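# Remove the cord tied around a flower bunch

## Task

Get the cord off the bunch of flowers, leaving the stems unbent and the blooms unsquashed; this must still hold once the robot lets go, and nothing may end up off the table.

## Robot and tools

Robot: two six-joint arms, left_arm and right_arm, each ending in a two-finger parallel gripper. Calibrated base positions in the scene frame: left_arm (-0.033, +0.240, +0.009) m and right_arm (+0.058, -0.268, +0.015) m, each turned only slightly about z. A camera stand is fixed behind the arms.

Frames. Scene frame: origin at table-top height halfway between the nominal bases, +x out over the table, +y toward left_arm, +z up. Image left and right do not match arm names. Each arm reports its hand pose, velocities and wrist camera pose in its own base frame. Fixed cameras and the table use the scene frame. Every motion offset is taken along the axes of that arm's current Hand target. On the gripper, +z runs along the fingers and the fingers close along y. end_effector_position is the point between the pads, roughly 1 cm short of the tips.

execute_actions(actions, cameras). actions is a list of actions. Each action is a table of up to 15 rows, one row per 1/30 s step; if shorter, its last row repeats to fill 15 steps. Every row holds 14 numbers in [-1, 1]: left_arm dx, dy, dz, rx, ry, rz, opening, then the same seven for right_arm, even when one arm stays idle. The six pose numbers are an offset from that arm's Hand target as it was when the action began, not from the previous row; 1.0 equals 0.6 m or 180 degrees, and rx, ry, rz form one rotation vector. A later action starts from the new Hand target, so sending the same offset again moves further. Opening is absolute: +1 fully open (0.094 m), -1 shut. Sending six zeros asks again for the current Hand target. cameras: list of names, ["all"], or []; by default images appear only when actions is empty.

move(target, speed, blend, opening_speed, grip_force, blocking, cameras). target is one 14-number row laid out as above, or a list of up to 15 such rows; every row is an offset from the same starting Hand targets, not chained. Paths are straight lines and all arms finish together; the whole move is capped at 10 s. speed: m/s, 0.002 to 2.9, default 0.25, one value or one per row; rotation is capped at twice that in rad/s. blend: corner rounding in metres for lists, 0 means stop at each row. opening_speed: rate of opening change per second on the -1 to +1 scale, at least 0.2; use it to close gently. grip_force: newtons per pad, 10 to 50, one number or one per arm; it persists, and low values make closing slow. blocking=false returns after about 0.5 s while the move continues. Paths do not avoid obstacles or the other arm. The result adds a move: line giving the ending (done, off_target, moving, held, fault) and limits such as paced or held. Done means at rest within 10 mm and 2 degrees of the target; neither done nor off_target says anything about contact.

wait(seconds 0 to 10, cameras) lets time pass holding commands. stop(cameras) brakes a running move. zoom_image(camera, region [x0, y0, x1, y1] in pixels, at most 504 by 504) enlarges part of the latest image of a camera. read_manual(section) returns only licence text. finished_scene(scene) ends the scene for good; the goal must already be met.

Cameras (all 896x504): cam_head_left, cam_head_right, cam_high, cam_low, cam_left_wrist, cam_right_wrist. Fixed ones may be shifted a few mm or degrees from calibration; wrist images can lag while moving.

Results give per arm end_effector_position (m), end_effector_quat_wxyz, Hand target (the last command after clipping; new offsets count from it), Tool commands, grip_measured (same scale as opening; reads a bit wide when empty, narrower than a held part), grip_effort_nm (motor effort, negative closing; not pad force), joint positions, joint torques (include gravity, wrap at ±28 N m on joints 1 to 3) and joint velocities (may read within noise). Grippers commonly settle a few cm short of the commanded pose because of friction and weight; that is not a sign of contact. Orientation commands are clipped to 40 degrees from the measured one each step.

Cautions: keep the two arms, grippers and wrist cameras apart; a moderate knock between arms can fail the scene, and closing one gripper on the other's fingers counts as such. A wrist camera cable touching anything counts as a touch; do not load it. Move slowly near the flowers; faster contact and targets set deep past contact push harder. Close slowly with lowered grip_force on the cord so blooms and stems are not pinched; to release, command an opening well above grip_measured. Do not let the flowers or cord fall or be left off the table, and avoid dropping items or releasing them while moving. An arm blocked by something keeps pushing until you send it back past its gripper. Avoid paths passing near an arm's own base. Long stretched poses or steady pushing heat motors: MOTOR HOT appears near 75 °C, a fault folding the arm at 90 °C.

Each tool is called after ">>>" in YAML: its name, and indented under it one key for each argument.

## Session

>>> execute_actions:
  actions: []

Scene clock: 0.00 s.
left_arm: end_effector_position=(+0.4163, +0.0304, +0.1252) grip_measured=+1.000 grip_effort_nm=n/a end_effector_quat_wxyz=(+0.630, -0.059, +0.771, +0.072) | right_arm: end_effector_position=(+0.4065, -0.0442, +0.1247) grip_measured=+1.000 grip_effort_nm=n/a end_effector_quat_wxyz=(+0.610, +0.091, +0.787, -0.016)
Joint positions: left_arm=[-0.016 1.613 0.403 1.01 -0.203 -0.003 0.094] | right_arm=[-0.088 1.512 0.4 0.853 0.051 0.102 0.094]
Joint velocities: within noise
Joint torques (N m): no reading
Heat: left arm: 38 °C; right arm: 35 °C.
Hand target: left_arm +0.4173, +0.0310, +0.1281; +0.632, -0.060, +0.769, +0.073 | right_arm +0.4076, -0.0443, +0.1277; +0.612, +0.091, +0.786, -0.016
Tool commands: left_gripper/opening=+1.0 right_gripper/opening=+1.0

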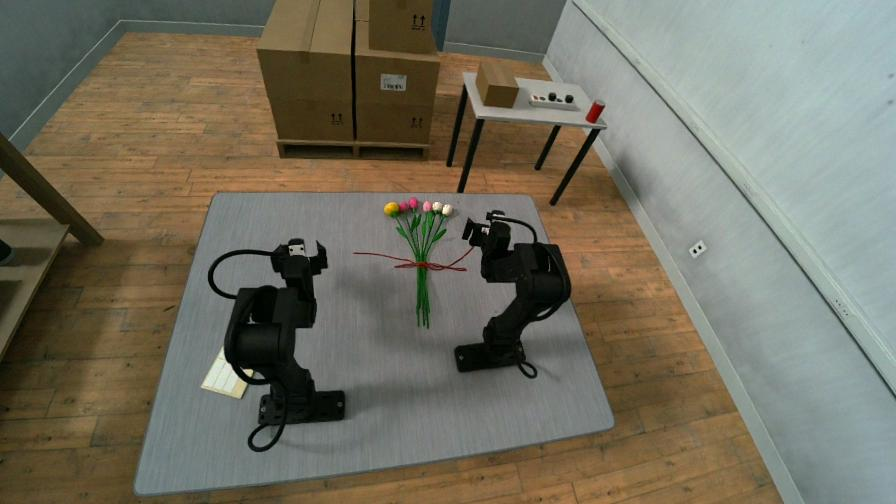

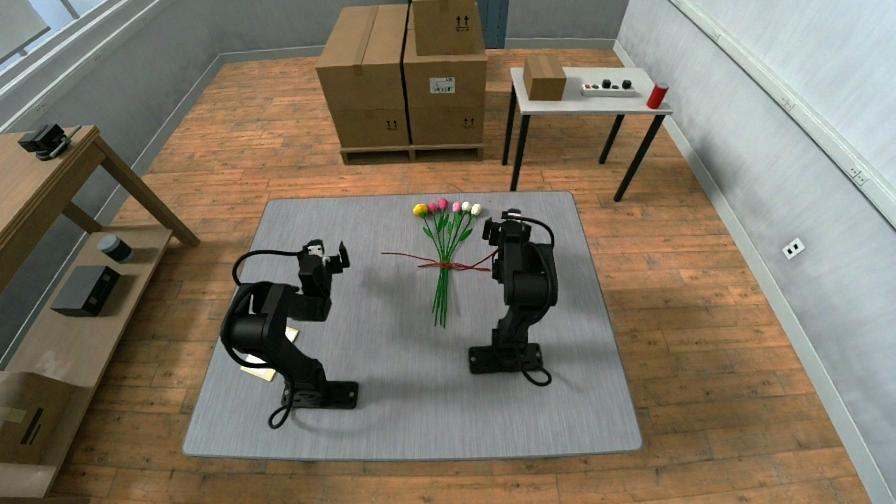

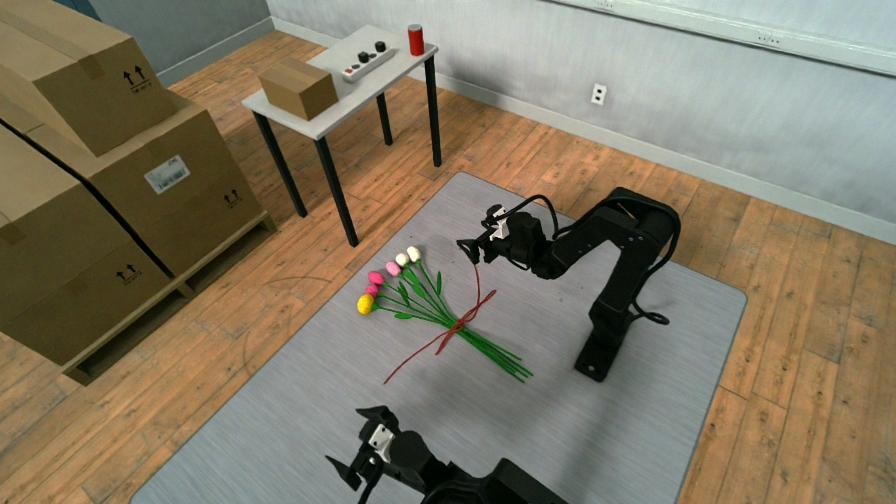

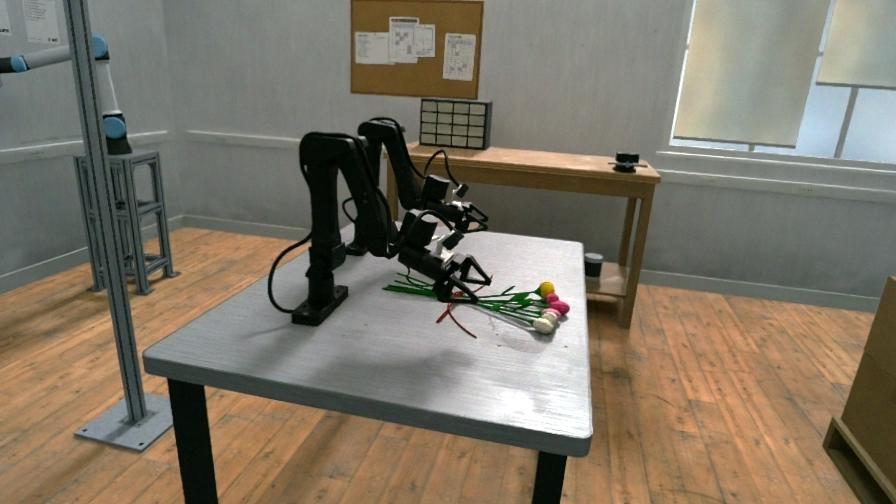

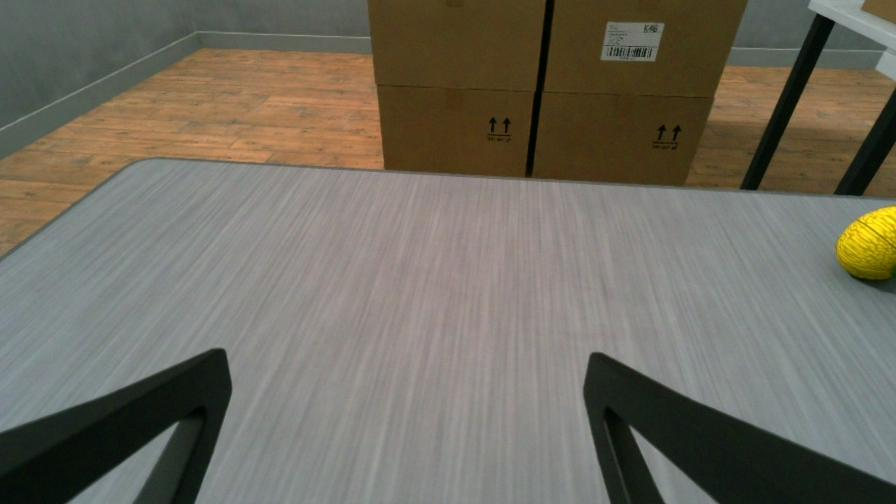

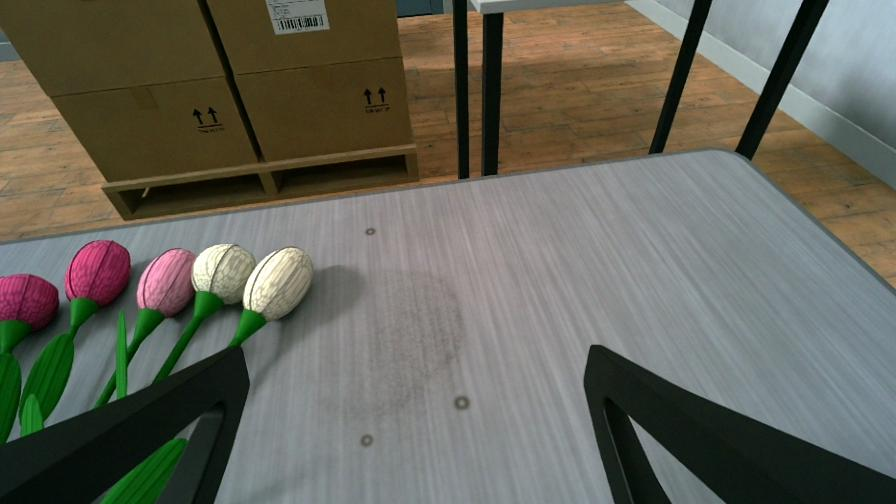

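>>> zoom_image:
  camera: "cam_high"
  region: [340, 230, 560, 400]

>>> zoom_image:
  camera: "cam_head_right"
  region: [360, 190, 520, 340]

>>> zoom_image:
  camera: "cam_head_left"
  region: [340, 190, 500, 340]

>>> zoom_image:
  camera: "cam_low"
  region: [370, 230, 590, 350]

Scaled by 2.291 from the camera's 896x504 image, which has a finer 1280x720 frame.

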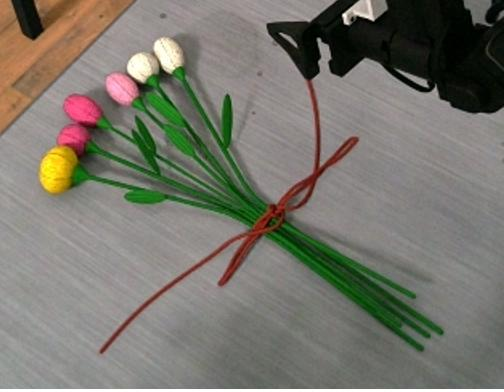

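Scaled by 3.150 from the camera's 896x504 image, which has a finer 1280x720 frame.

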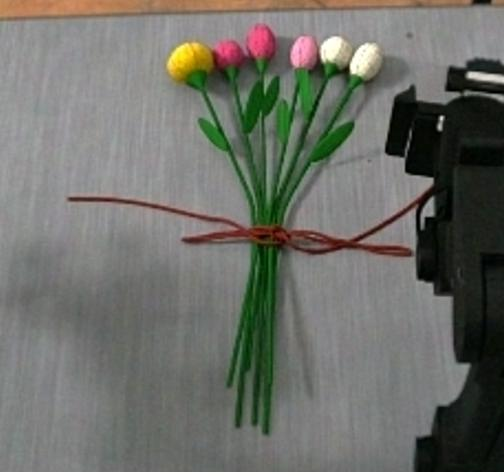

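Scaled by 3.150 from the camera's 896x504 image, which has a finer 1280x720 frame.

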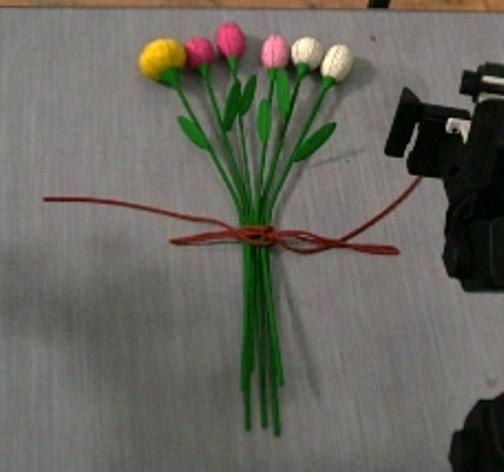

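Scaled by 2.291 from the camera's 896x504 image, which has a finer 1280x720 frame.

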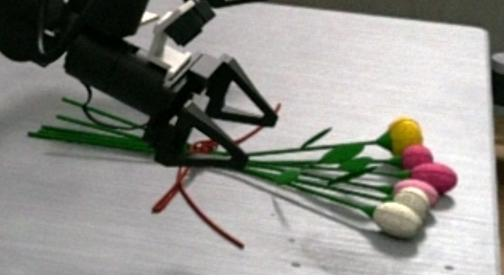

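>>> move:
  target: [-0.0455,-0.3025,-0.0157,-0.293,0.370,-0.372,1,-0.0893,-0.101,-0.0722,0.3085,0.325,0.3597,1]
  speed: 0.3
  cameras: ["all"]

Scene clock: 12.27 s.
left_arm: end_effector_position=(+0.4466, -0.1525, +0.1588) grip_measured=+1.000 grip_effort_nm=-0.01 end_effector_quat_wxyz=(-0.036, +0.698, -0.711, +0.073) | right_arm: end_effector_position=(+0.3663, -0.1034, +0.1865) grip_measured=+1.000 grip_effort_nm=-0.03 end_effector_quat_wxyz=(+0.035, +0.702, +0.711, +0.017)
Joint positions: left_arm=[-0.33 2.3 2.426 -1.534 0.002 -1.882 0.094] | right_arm=[-0.276 1.959 2.013 -1.547 0.003 1.281 0.094]
Joint torques (N m): left_arm=[0.57 -7.72 7.16 0.04 -0.05 -0.1] | right_arm=[-0.24 -6.95 8.32 0.26 0.02 0.11]
Heat: left arm: 39 °C; right arm: 36 °C.
Hand target: left_arm +0.4472, -0.1489, +0.1501; -0.001, +0.707, -0.707, +0.000 | right_arm +0.3688, -0.1046, +0.1851; +0.000, +0.707, +0.707, +0.000
Off the commanded pose: left_arm 0.009 m, 9 deg | right_arm 0.003 m, 5 deg.
joint sent to its limit (left arm) — joint 4 (wrist pitch), lower limit. The joint targets are off in orientation, not in position.
joint sent to its limit (right arm) — joint 4 (wrist pitch), lower limit. The joint targets are off in orientation, not in position.
move: off_target (left_arm, right_arm)
camera_calibration:
cam_left_wrist: T_world_to_cam=[[0.979723, 0.016672, 0.19966, -0.475404], [-0.0886125, -0.85771, 0.506439, -0.142265], [0.179694, -0.513863, -0.838842, 0.0942523], [0, 0, 0, 1]] pos_world=[0.436222, -0.0656633, 0.24603]
cam_right_wrist: T_world_to_cam=[[-0.997442, -0.0510685, -0.0500114, 0.359608], [-0.0664715, 0.91997, 0.386312, 0.0858128], [0.0262806, 0.388649, -0.921011, 0.322558], [0, 0, 0, 1]] pos_world=[0.355915, -0.185942, 0.281914]

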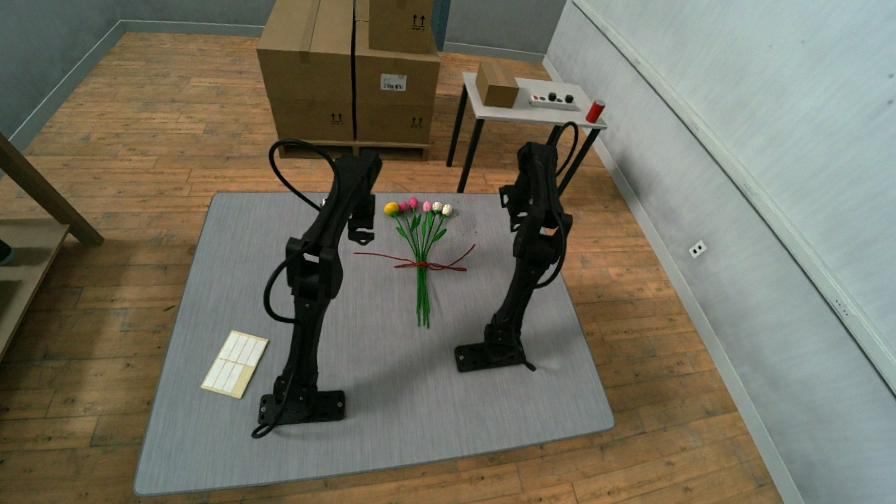

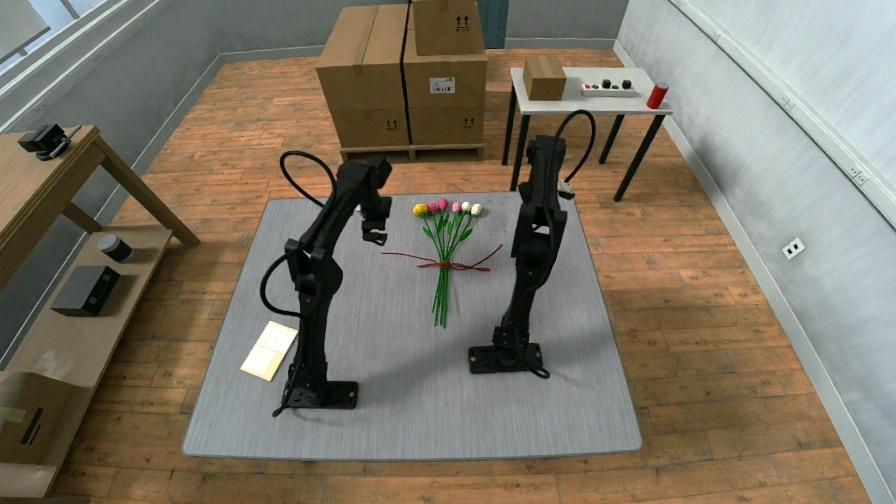

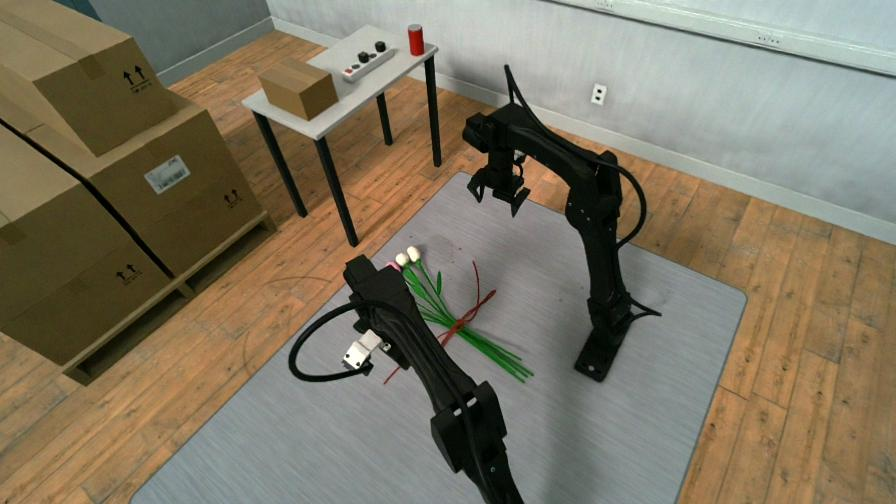

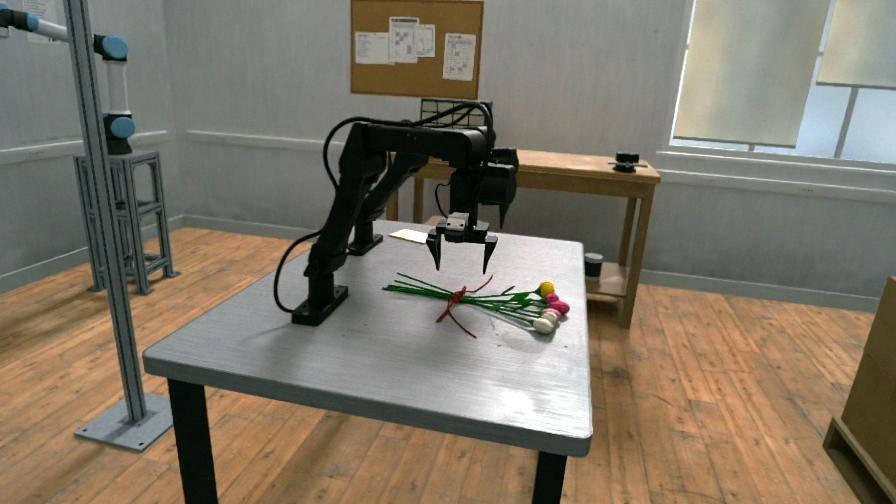

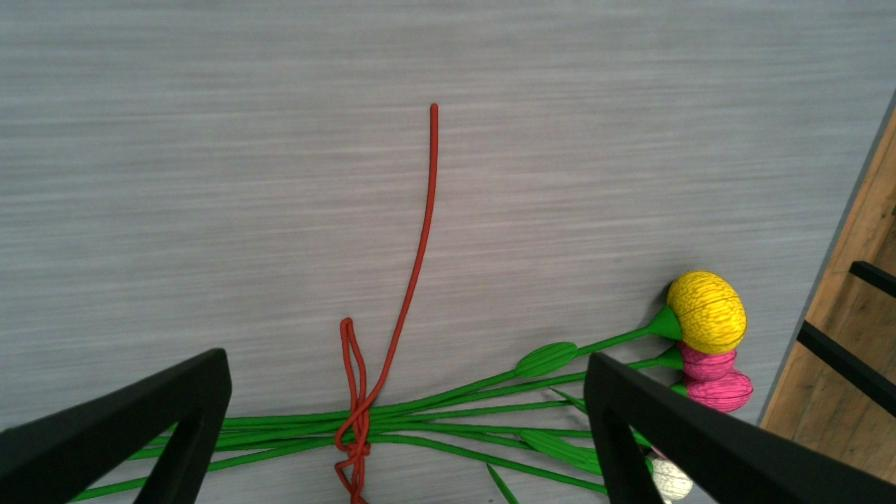

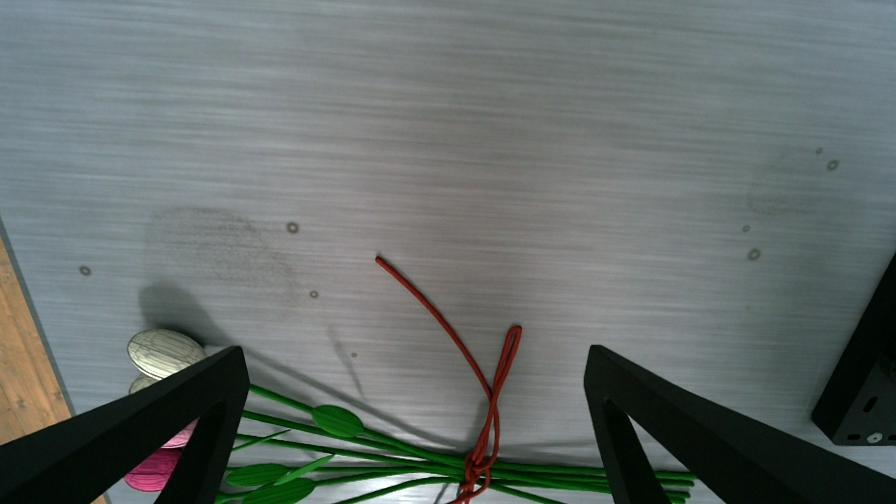

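>>> zoom_image:
  camera: "cam_left_wrist"
  region: [270, 280, 470, 504]

>>> zoom_image:
  camera: "cam_right_wrist"
  region: [350, 240, 580, 504]

>>> zoom_image:
  camera: "cam_low"
  region: [370, 250, 590, 350]

Scaled by 2.250 from the camera's 896x504 image, which has a finer 1280x720 frame.

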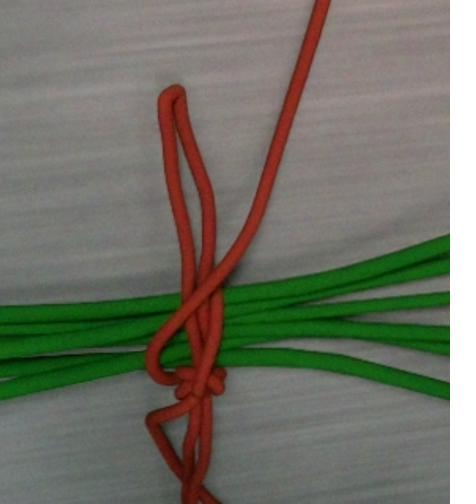

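Scaled by 1.909 from the camera's 896x504 image, which has a finer 1280x720 frame.

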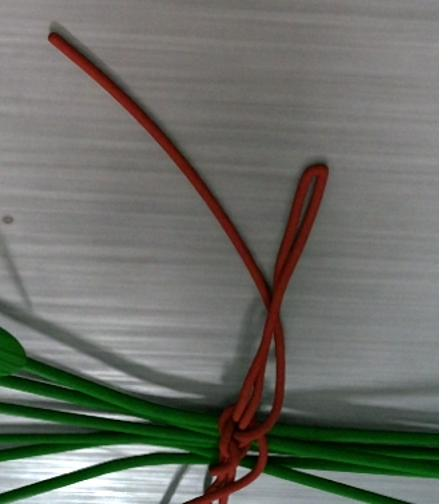

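Scaled by 2.291 from the camera's 896x504 image, which has a finer 1280x720 frame.

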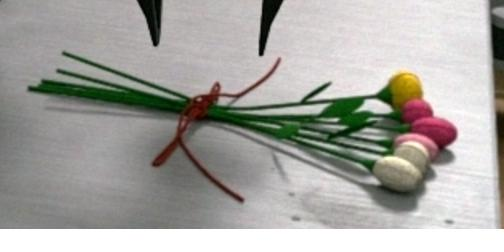

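>>> move:
  target: [0.015,-0.055,0.1667,0,0,0,1,0.1243,0.0387,0.225,0,0,-0.25,1]
  speed: 0.2
  cameras: ["cam_left_wrist","cam_right_wrist","cam_low"]

Scene clock: 20.20 s.
left_arm: end_effector_position=(+0.4815, -0.1627, +0.0605) grip_measured=+1.000 grip_effort_nm=-0.01 end_effector_quat_wxyz=(-0.011, +0.702, -0.712, +0.025) | right_arm: end_effector_position=(+0.3922, -0.0312, +0.0611) grip_measured=+1.000 grip_effort_nm=-0.03 end_effector_quat_wxyz=(+0.009, +0.389, +0.921, +0.002)
Joint positions: left_arm=[-0.327 2.638 2.656 -1.536 0.003 -1.883 0.094] | right_arm=[-0.082 2.044 1.637 -1.146 0.001 0.717 0.094]
Joint torques (N m): left_arm=[0.62 -9.42 7.2 -0.13 -0.04 -0.08] | right_arm=[0.28 -7.57 5.85 0.39 0.02 -0.11]
Heat: left arm: 40 °C; right arm: 37 °C.
Hand target: left_arm +0.4802, -0.1579, +0.0500; -0.001, +0.707, -0.707, +0.000 | right_arm +0.3920, -0.0300, +0.0500; +0.000, +0.383, +0.924, +0.000
Off the commanded pose: left_arm 0.011 m, 3 deg | right_arm 0.011 m, 1 deg.
joint sent to its limit (left arm) — joint 4 (wrist pitch), lower limit. The joint targets still meet the commanded pose.
move: off_target (left_arm, right_arm)
camera_calibration:
cam_left_wrist: T_world_to_cam=[[0.995175, 0.0156373, 0.0968613, -0.491223], [-0.0333059, -0.874759, 0.483413, -0.126173], [0.0922895, -0.484307, -0.870017, 0.0490548], [0, 0, 0, 1]] pos_world=[0.480123, -0.0789321, 0.151253]
cam_right_wrist: T_world_to_cam=[[-0.69047, -0.723256, 0.0122856, 0.237754], [-0.659655, 0.63654, 0.399589, 0.29252], [-0.296826, 0.2678, -0.916612, 0.301014], [0, 0, 0, 1]] pos_world=[0.446473, -0.0948553, 0.156104]
Images, in order (width x height): cam_low 896x504, cam_left_wrist 896x504, cam_right_wrist 896x504.

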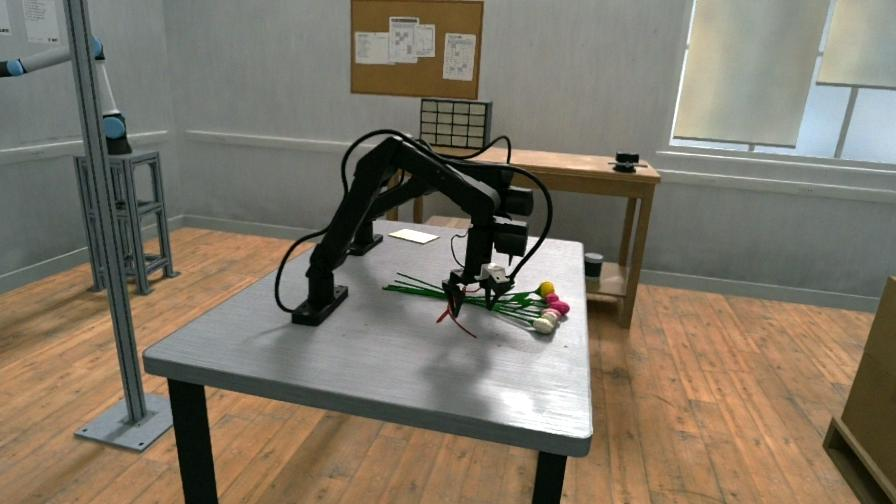

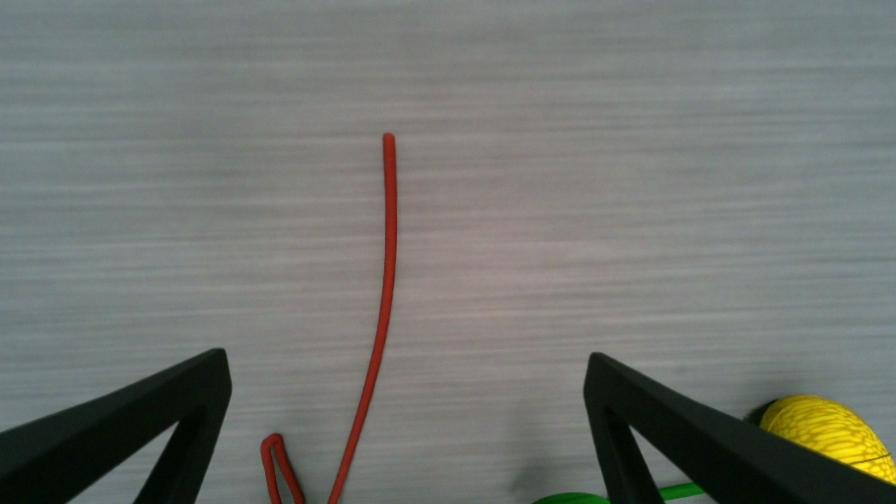

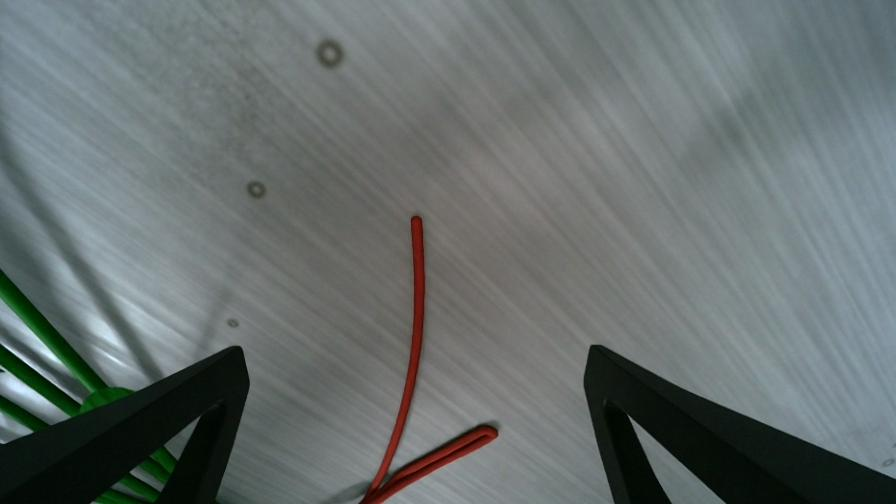

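>>> move:
  target: [0.0035,0.012,0.05,0,0,0,0.3,0.0106,0.0012,0.05,0,0,0,0.3]
  speed: 0.1
  cameras: ["cam_left_wrist","cam_right_wrist","cam_low"]

Scene clock: 22.53 s.
left_arm: end_effector_position=(+0.4719, -0.1595, +0.0112) grip_measured=+0.302 grip_effort_nm=-0.10 end_effector_quat_wxyz=(+0.006, +0.703, -0.711, -0.007) | right_arm: end_effector_position=(+0.3888, -0.0278, +0.0311) grip_measured=+0.302 grip_effort_nm=-0.13 end_effector_quat_wxyz=(+0.009, +0.385, +0.923, +0.002)
Joint positions: left_arm=[-0.327 2.638 2.459 -1.411 0.004 -1.886 0.061] | right_arm=[-0.074 2.057 1.534 -1.03 0.001 0.717 0.061]
Joint torques (N m): left_arm=[-0.1 -13.89 4.67 0 -0.05 -0.12] | right_arm=[0.66 -7.47 5.76 0.4 0.01 0.05]
Heat: left arm: 40 °C; right arm: 37 °C.
Hand target: left_arm +0.4730, -0.1600, +0.0201; -0.001, +0.707, -0.707, +0.000 | right_arm +0.3880, -0.0252, +0.0200; +0.000, +0.383, +0.924, +0.000
Off the commanded pose: left_arm 0.009 m, 1 deg | right_arm 0.011 m, 1 deg.
move: off_target (right_arm)
camera_calibration:
cam_left_wrist: T_world_to_cam=[[0.999424, 0.0176279, 0.0289965, -0.47782], [0.00214707, -0.885625, 0.464396, -0.118081], [0.0338663, -0.464066, -0.885153, 0.0395209], [0, 0, 0, 1]] pos_world=[0.47646, -0.0778121, 0.103673]
cam_right_wrist: T_world_to_cam=[[-0.684013, -0.729362, 0.0125109, 0.235576], [-0.665168, 0.630667, 0.399763, 0.302122], [-0.299463, 0.265122, -0.916533, 0.272471], [0, 0, 0, 1]] pos_world=[0.443693, -0.0909562, 0.126004]
Images, in order (width x height): cam_low 896x504, cam_left_wrist 896x504, cam_right_wrist 896x504.

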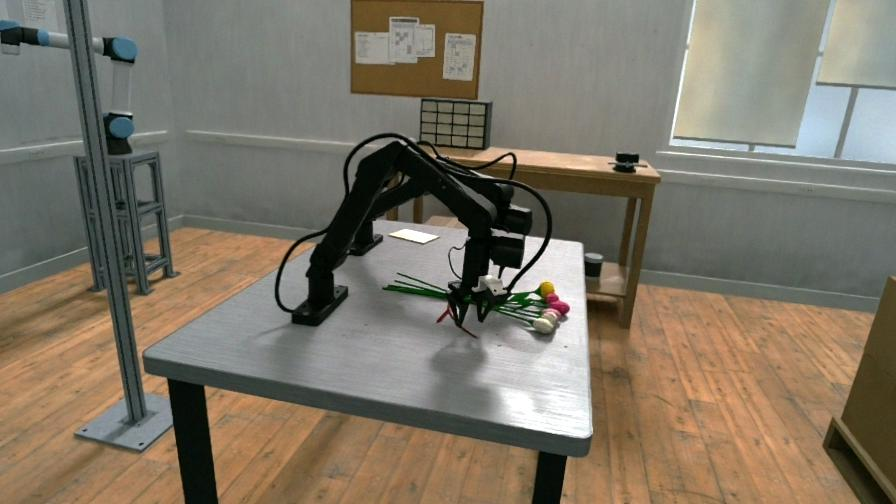

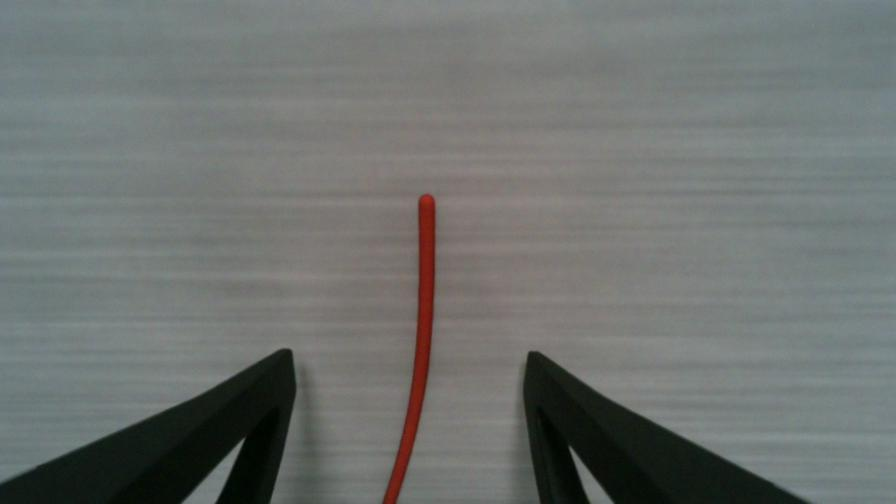

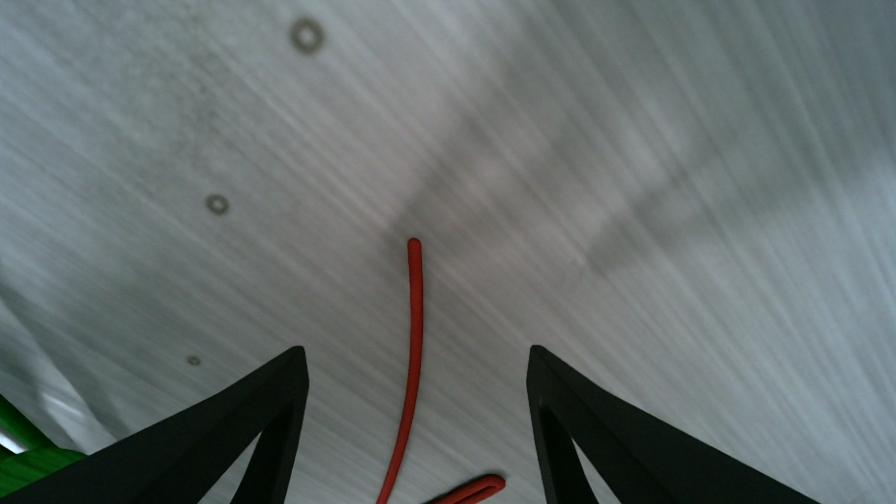

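>>> move:
  target: [0,0,0.009,0,0,0,0.3,0.0,0.0,0.025,0,0,0,0.3]
  speed: 0.04
  cameras: ["cam_left_wrist","cam_right_wrist","cam_low"]

Scene clock: 24.30 s.
left_arm: end_effector_position=(+0.4718, -0.1595, +0.0047) grip_measured=+0.302 grip_effort_nm=-0.09 end_effector_quat_wxyz=(+0.006, +0.703, -0.711, -0.008) | right_arm: end_effector_position=(+0.3898, -0.0278, +0.0171) grip_measured=+0.302 grip_effort_nm=-0.13 end_effector_quat_wxyz=(+0.010, +0.385, +0.923, +0.003)
Joint positions: left_arm=[-0.327 2.638 2.434 -1.387 0.004 -1.886 0.061] | right_arm=[-0.074 2.075 1.502 -0.978 0.001 0.717 0.061]
Joint torques (N m): left_arm=[-0.12 -14.12 4.56 0.02 -0.05 -0.12] | right_arm=[0.65 -7.41 5.57 0.36 0.02 0.05]
Heat: left arm: 40 °C; right arm: 37 °C.
Hand target: left_arm +0.4731, -0.1599, +0.0146; -0.001, +0.707, -0.707, +0.000 | right_arm +0.3880, -0.0252, +0.0050; +0.000, +0.383, +0.924, +0.000
Off the commanded pose: left_arm 0.010 m, 1 deg | right_arm 0.013 m, 1 deg.
move: off_target (right_arm)
camera_calibration:
cam_left_wrist: T_world_to_cam=[[0.99946, 0.017921, 0.0275381, -0.477486], [0.00309822, -0.88582, 0.464019, -0.11554], [0.0327095, -0.463683, -0.885397, 0.0344612], [0, 0, 0, 1]] pos_world=[0.476459, -0.0778119, 0.0972739]
cam_right_wrist: T_world_to_cam=[[-0.684088, -0.729319, 0.010802, 0.236378], [-0.666183, 0.630762, 0.397919, 0.308868], [-0.297023, 0.265015, -0.917357, 0.258963], [0, 0, 0, 1]] pos_world=[0.444384, -0.0910558, 0.112104]
Images, in order (width x height): cam_low 896x504, cam_left_wrist 896x504, cam_right_wrist 896x504.

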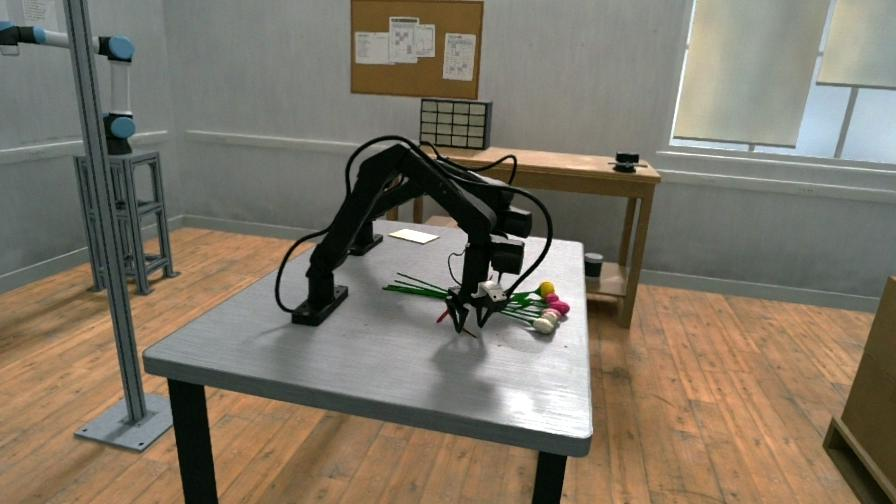

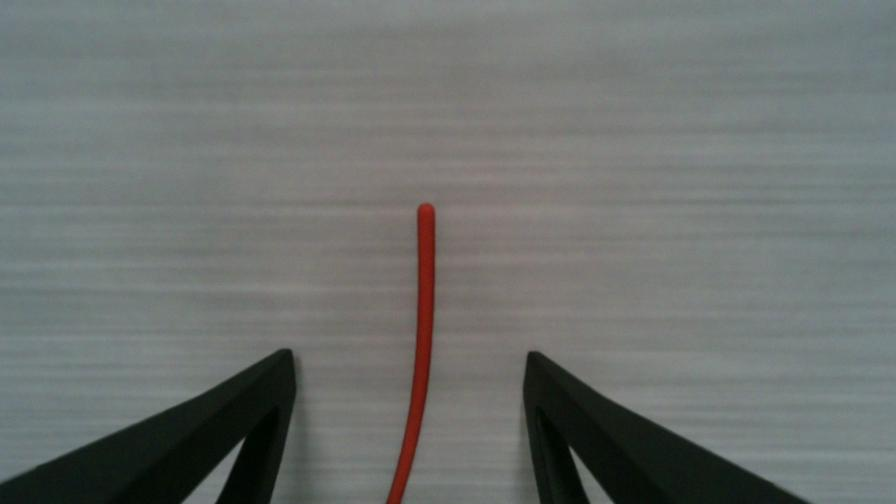

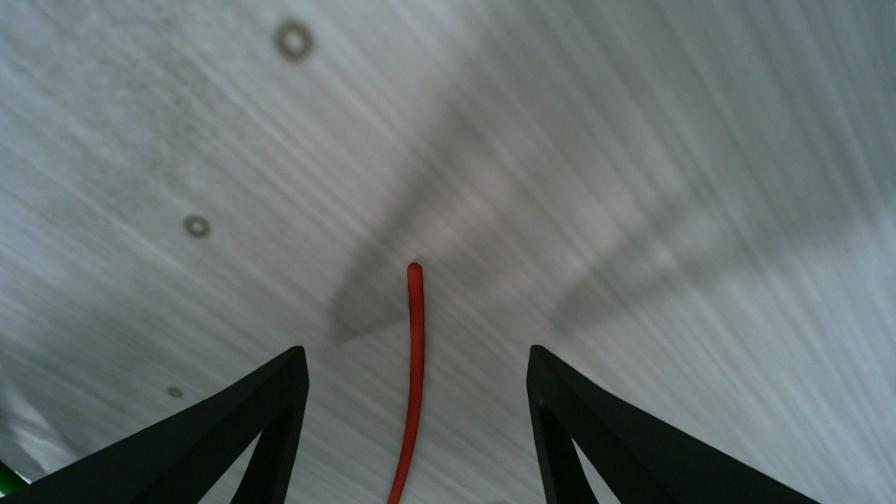

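>>> move:
  target: [0,0,0.0058,0,0,0,0.3,0.0,0.0,0.029,0,0,0,0.3]
  speed: 0.04
  cameras: ["cam_left_wrist","cam_right_wrist","cam_low"]

Scene clock: 25.30 s.
left_arm: end_effector_position=(+0.4721, -0.1596, +0.0038) grip_measured=+0.302 grip_effort_nm=-0.09 end_effector_quat_wxyz=(+0.006, +0.703, -0.711, -0.008) | right_arm: end_effector_position=(+0.3900, -0.0269, +0.0075) grip_measured=+0.302 grip_effort_nm=-0.12 end_effector_quat_wxyz=(+0.010, +0.385, +0.923, +0.006)
Joint positions: left_arm=[-0.327 2.638 2.43 -1.382 0.004 -1.886 0.061] | right_arm=[-0.074 2.086 1.479 -0.942 -0.004 0.717 0.061]
Joint torques (N m): left_arm=[-0.1 -14.12 3.9 0.11 -0.05 -0.12] | right_arm=[0.64 -6.54 4.63 0.62 0.07 0.04]
Heat: left arm: 40 °C; right arm: 37 °C.
Hand target: left_arm +0.4731, -0.1599, +0.0112; -0.001, +0.707, -0.707, +0.000 | right_arm +0.3880, -0.0252, -0.0123; +0.000, +0.383, +0.924, +0.000
Off the commanded pose: left_arm 0.007 m, 1 deg | right_arm 0.020 m, 1 deg.
move: off_target (right_arm)
camera_calibration:
cam_left_wrist: T_world_to_cam=[[0.999429, 0.0179918, 0.0286077, -0.47774], [0.00265281, -0.88566, 0.464328, -0.114971], [0.0336907, -0.463987, -0.885201, 0.0330122], [0, 0, 0, 1]] pos_world=[0.47666, -0.0779122, 0.0962735]
cam_right_wrist: T_world_to_cam=[[-0.684012, -0.729449, 0.00560324, 0.237244], [-0.667302, 0.628802, 0.399145, 0.312677], [-0.294679, 0.269281, -0.916871, 0.249246], [0, 0, 0, 1]] pos_world=[0.444376, -0.0906717, 0.102393]
Images, in order (width x height): cam_low 896x504, cam_left_wrist 896x504, cam_right_wrist 896x504.

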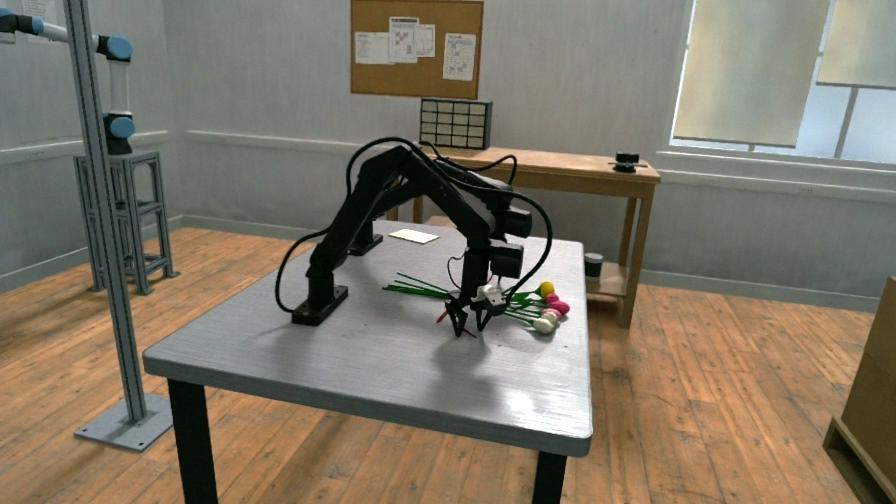

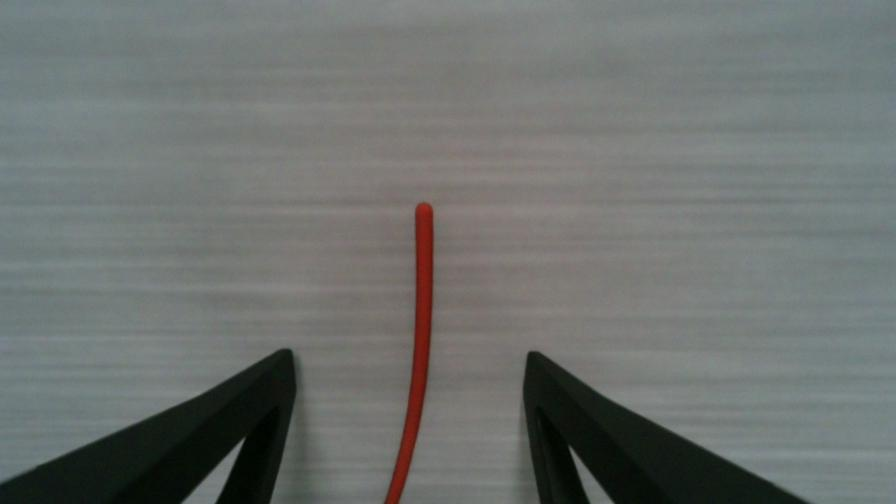

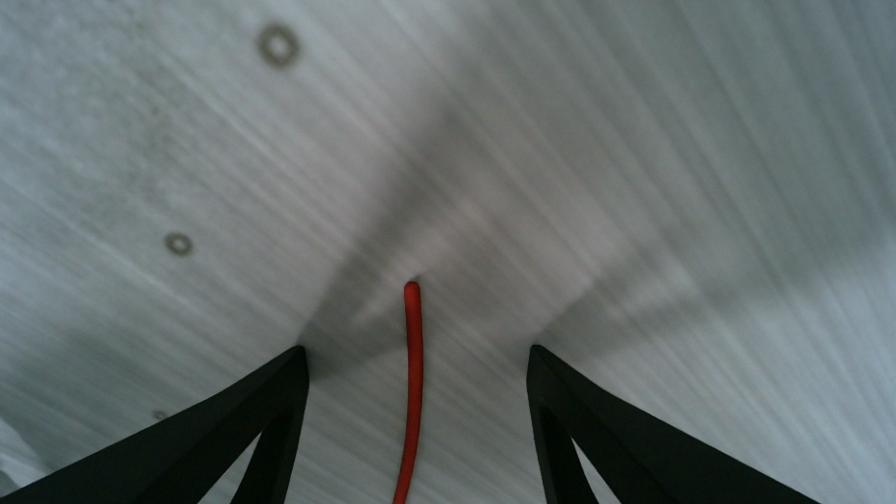

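>>> move:
  target: [0,0,0,0,0,0,-1,0,0,-0.01,0,0,0,-1]
  speed: 0.04
  opening_speed: 0.6
  grip_force: 30
  cameras: ["cam_left_wrist","cam_right_wrist","cam_low"]

Scene clock: 29.40 s.
left_arm: end_effector_position=(+0.4785, -0.1617, +0.0029) grip_measured=-0.927 grip_effort_nm=-0.65 end_effector_quat_wxyz=(+0.000, +0.703, -0.711, +0.004) | right_arm: end_effector_position=(+0.3934, -0.0256, +0.0076) grip_measured=-0.939 grip_effort_nm=-0.64 end_effector_quat_wxyz=(+0.016, +0.383, +0.923, +0.009)
Joint positions: left_arm=[-0.327 2.638 2.426 -1.352 0.004 -1.887 0.003] | right_arm=[-0.071 2.086 1.479 -0.929 -0.007 0.717 0.003]
Joint torques (N m): left_arm=[-0.1 -14.2 4.1 -0.14 -0.05 -0.12] | right_arm=[0.38 -7.09 5.59 0.32 0.1 0.05]
Heat: left arm: 39 °C; right arm: 37 °C.
Hand target: left_arm +0.4731, -0.1599, +0.0112; -0.001, +0.707, -0.707, +0.000 | right_arm +0.3881, -0.0251, -0.0063; +0.000, +0.383, +0.924, +0.000
Off the commanded pose: left_arm 0.010 m, 1 deg | right_arm 0.015 m, 2 deg.
grip_force (N): 30, 30
move: off_target (right_arm)
camera_calibration:
cam_left_wrist: T_world_to_cam=[[0.998381, 0.0186981, 0.0537196, -0.483513], [-0.00887399, -0.88166, 0.471802, -0.110378], [0.0561843, -0.471515, -0.880067, 0.0189923], [0, 0, 0, 1]] pos_world=[0.480683, -0.0793203, 0.0947654]
cam_right_wrist: T_world_to_cam=[[-0.682006, -0.731329, -0.00504048, 0.239836], [-0.674268, 0.626094, 0.391624, 0.316679], [-0.28325, 0.270488, -0.920112, 0.24551], [0, 0, 0, 1]] pos_world=[0.446637, -0.0892795, 0.103087]
Images, in order (width x height): cam_low 896x504, cam_left_wrist 896x504, cam_right_wrist 896x504.

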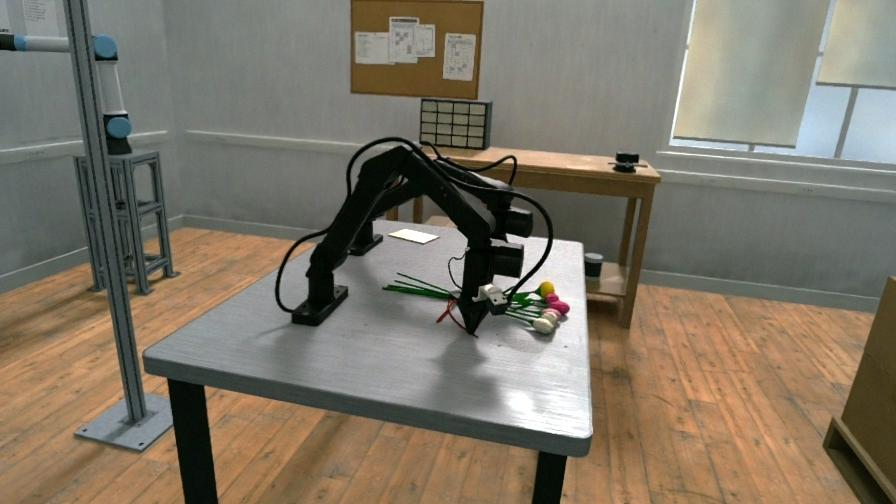

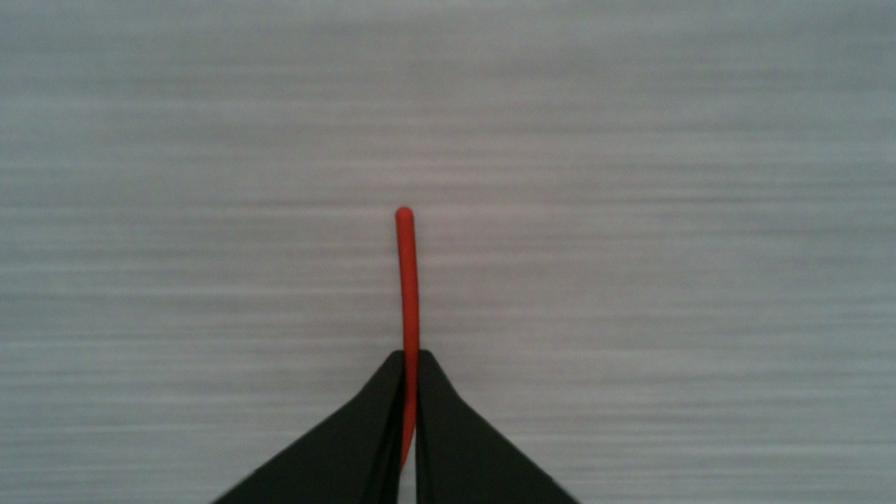

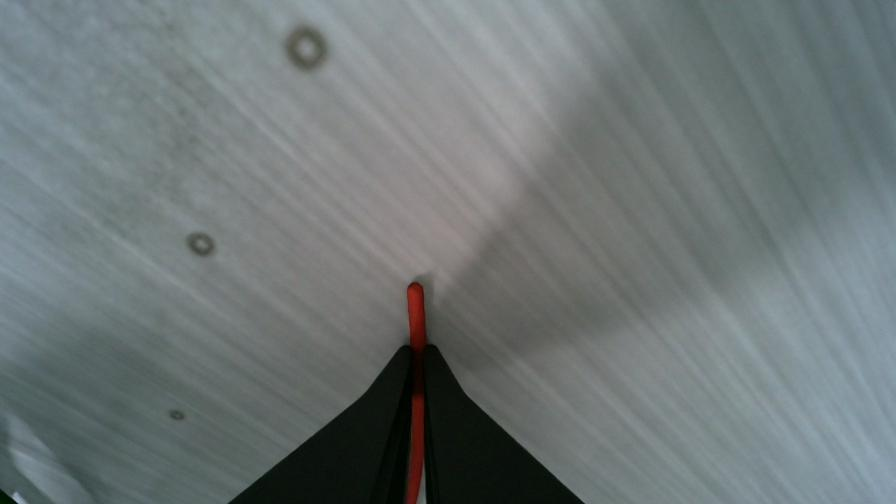

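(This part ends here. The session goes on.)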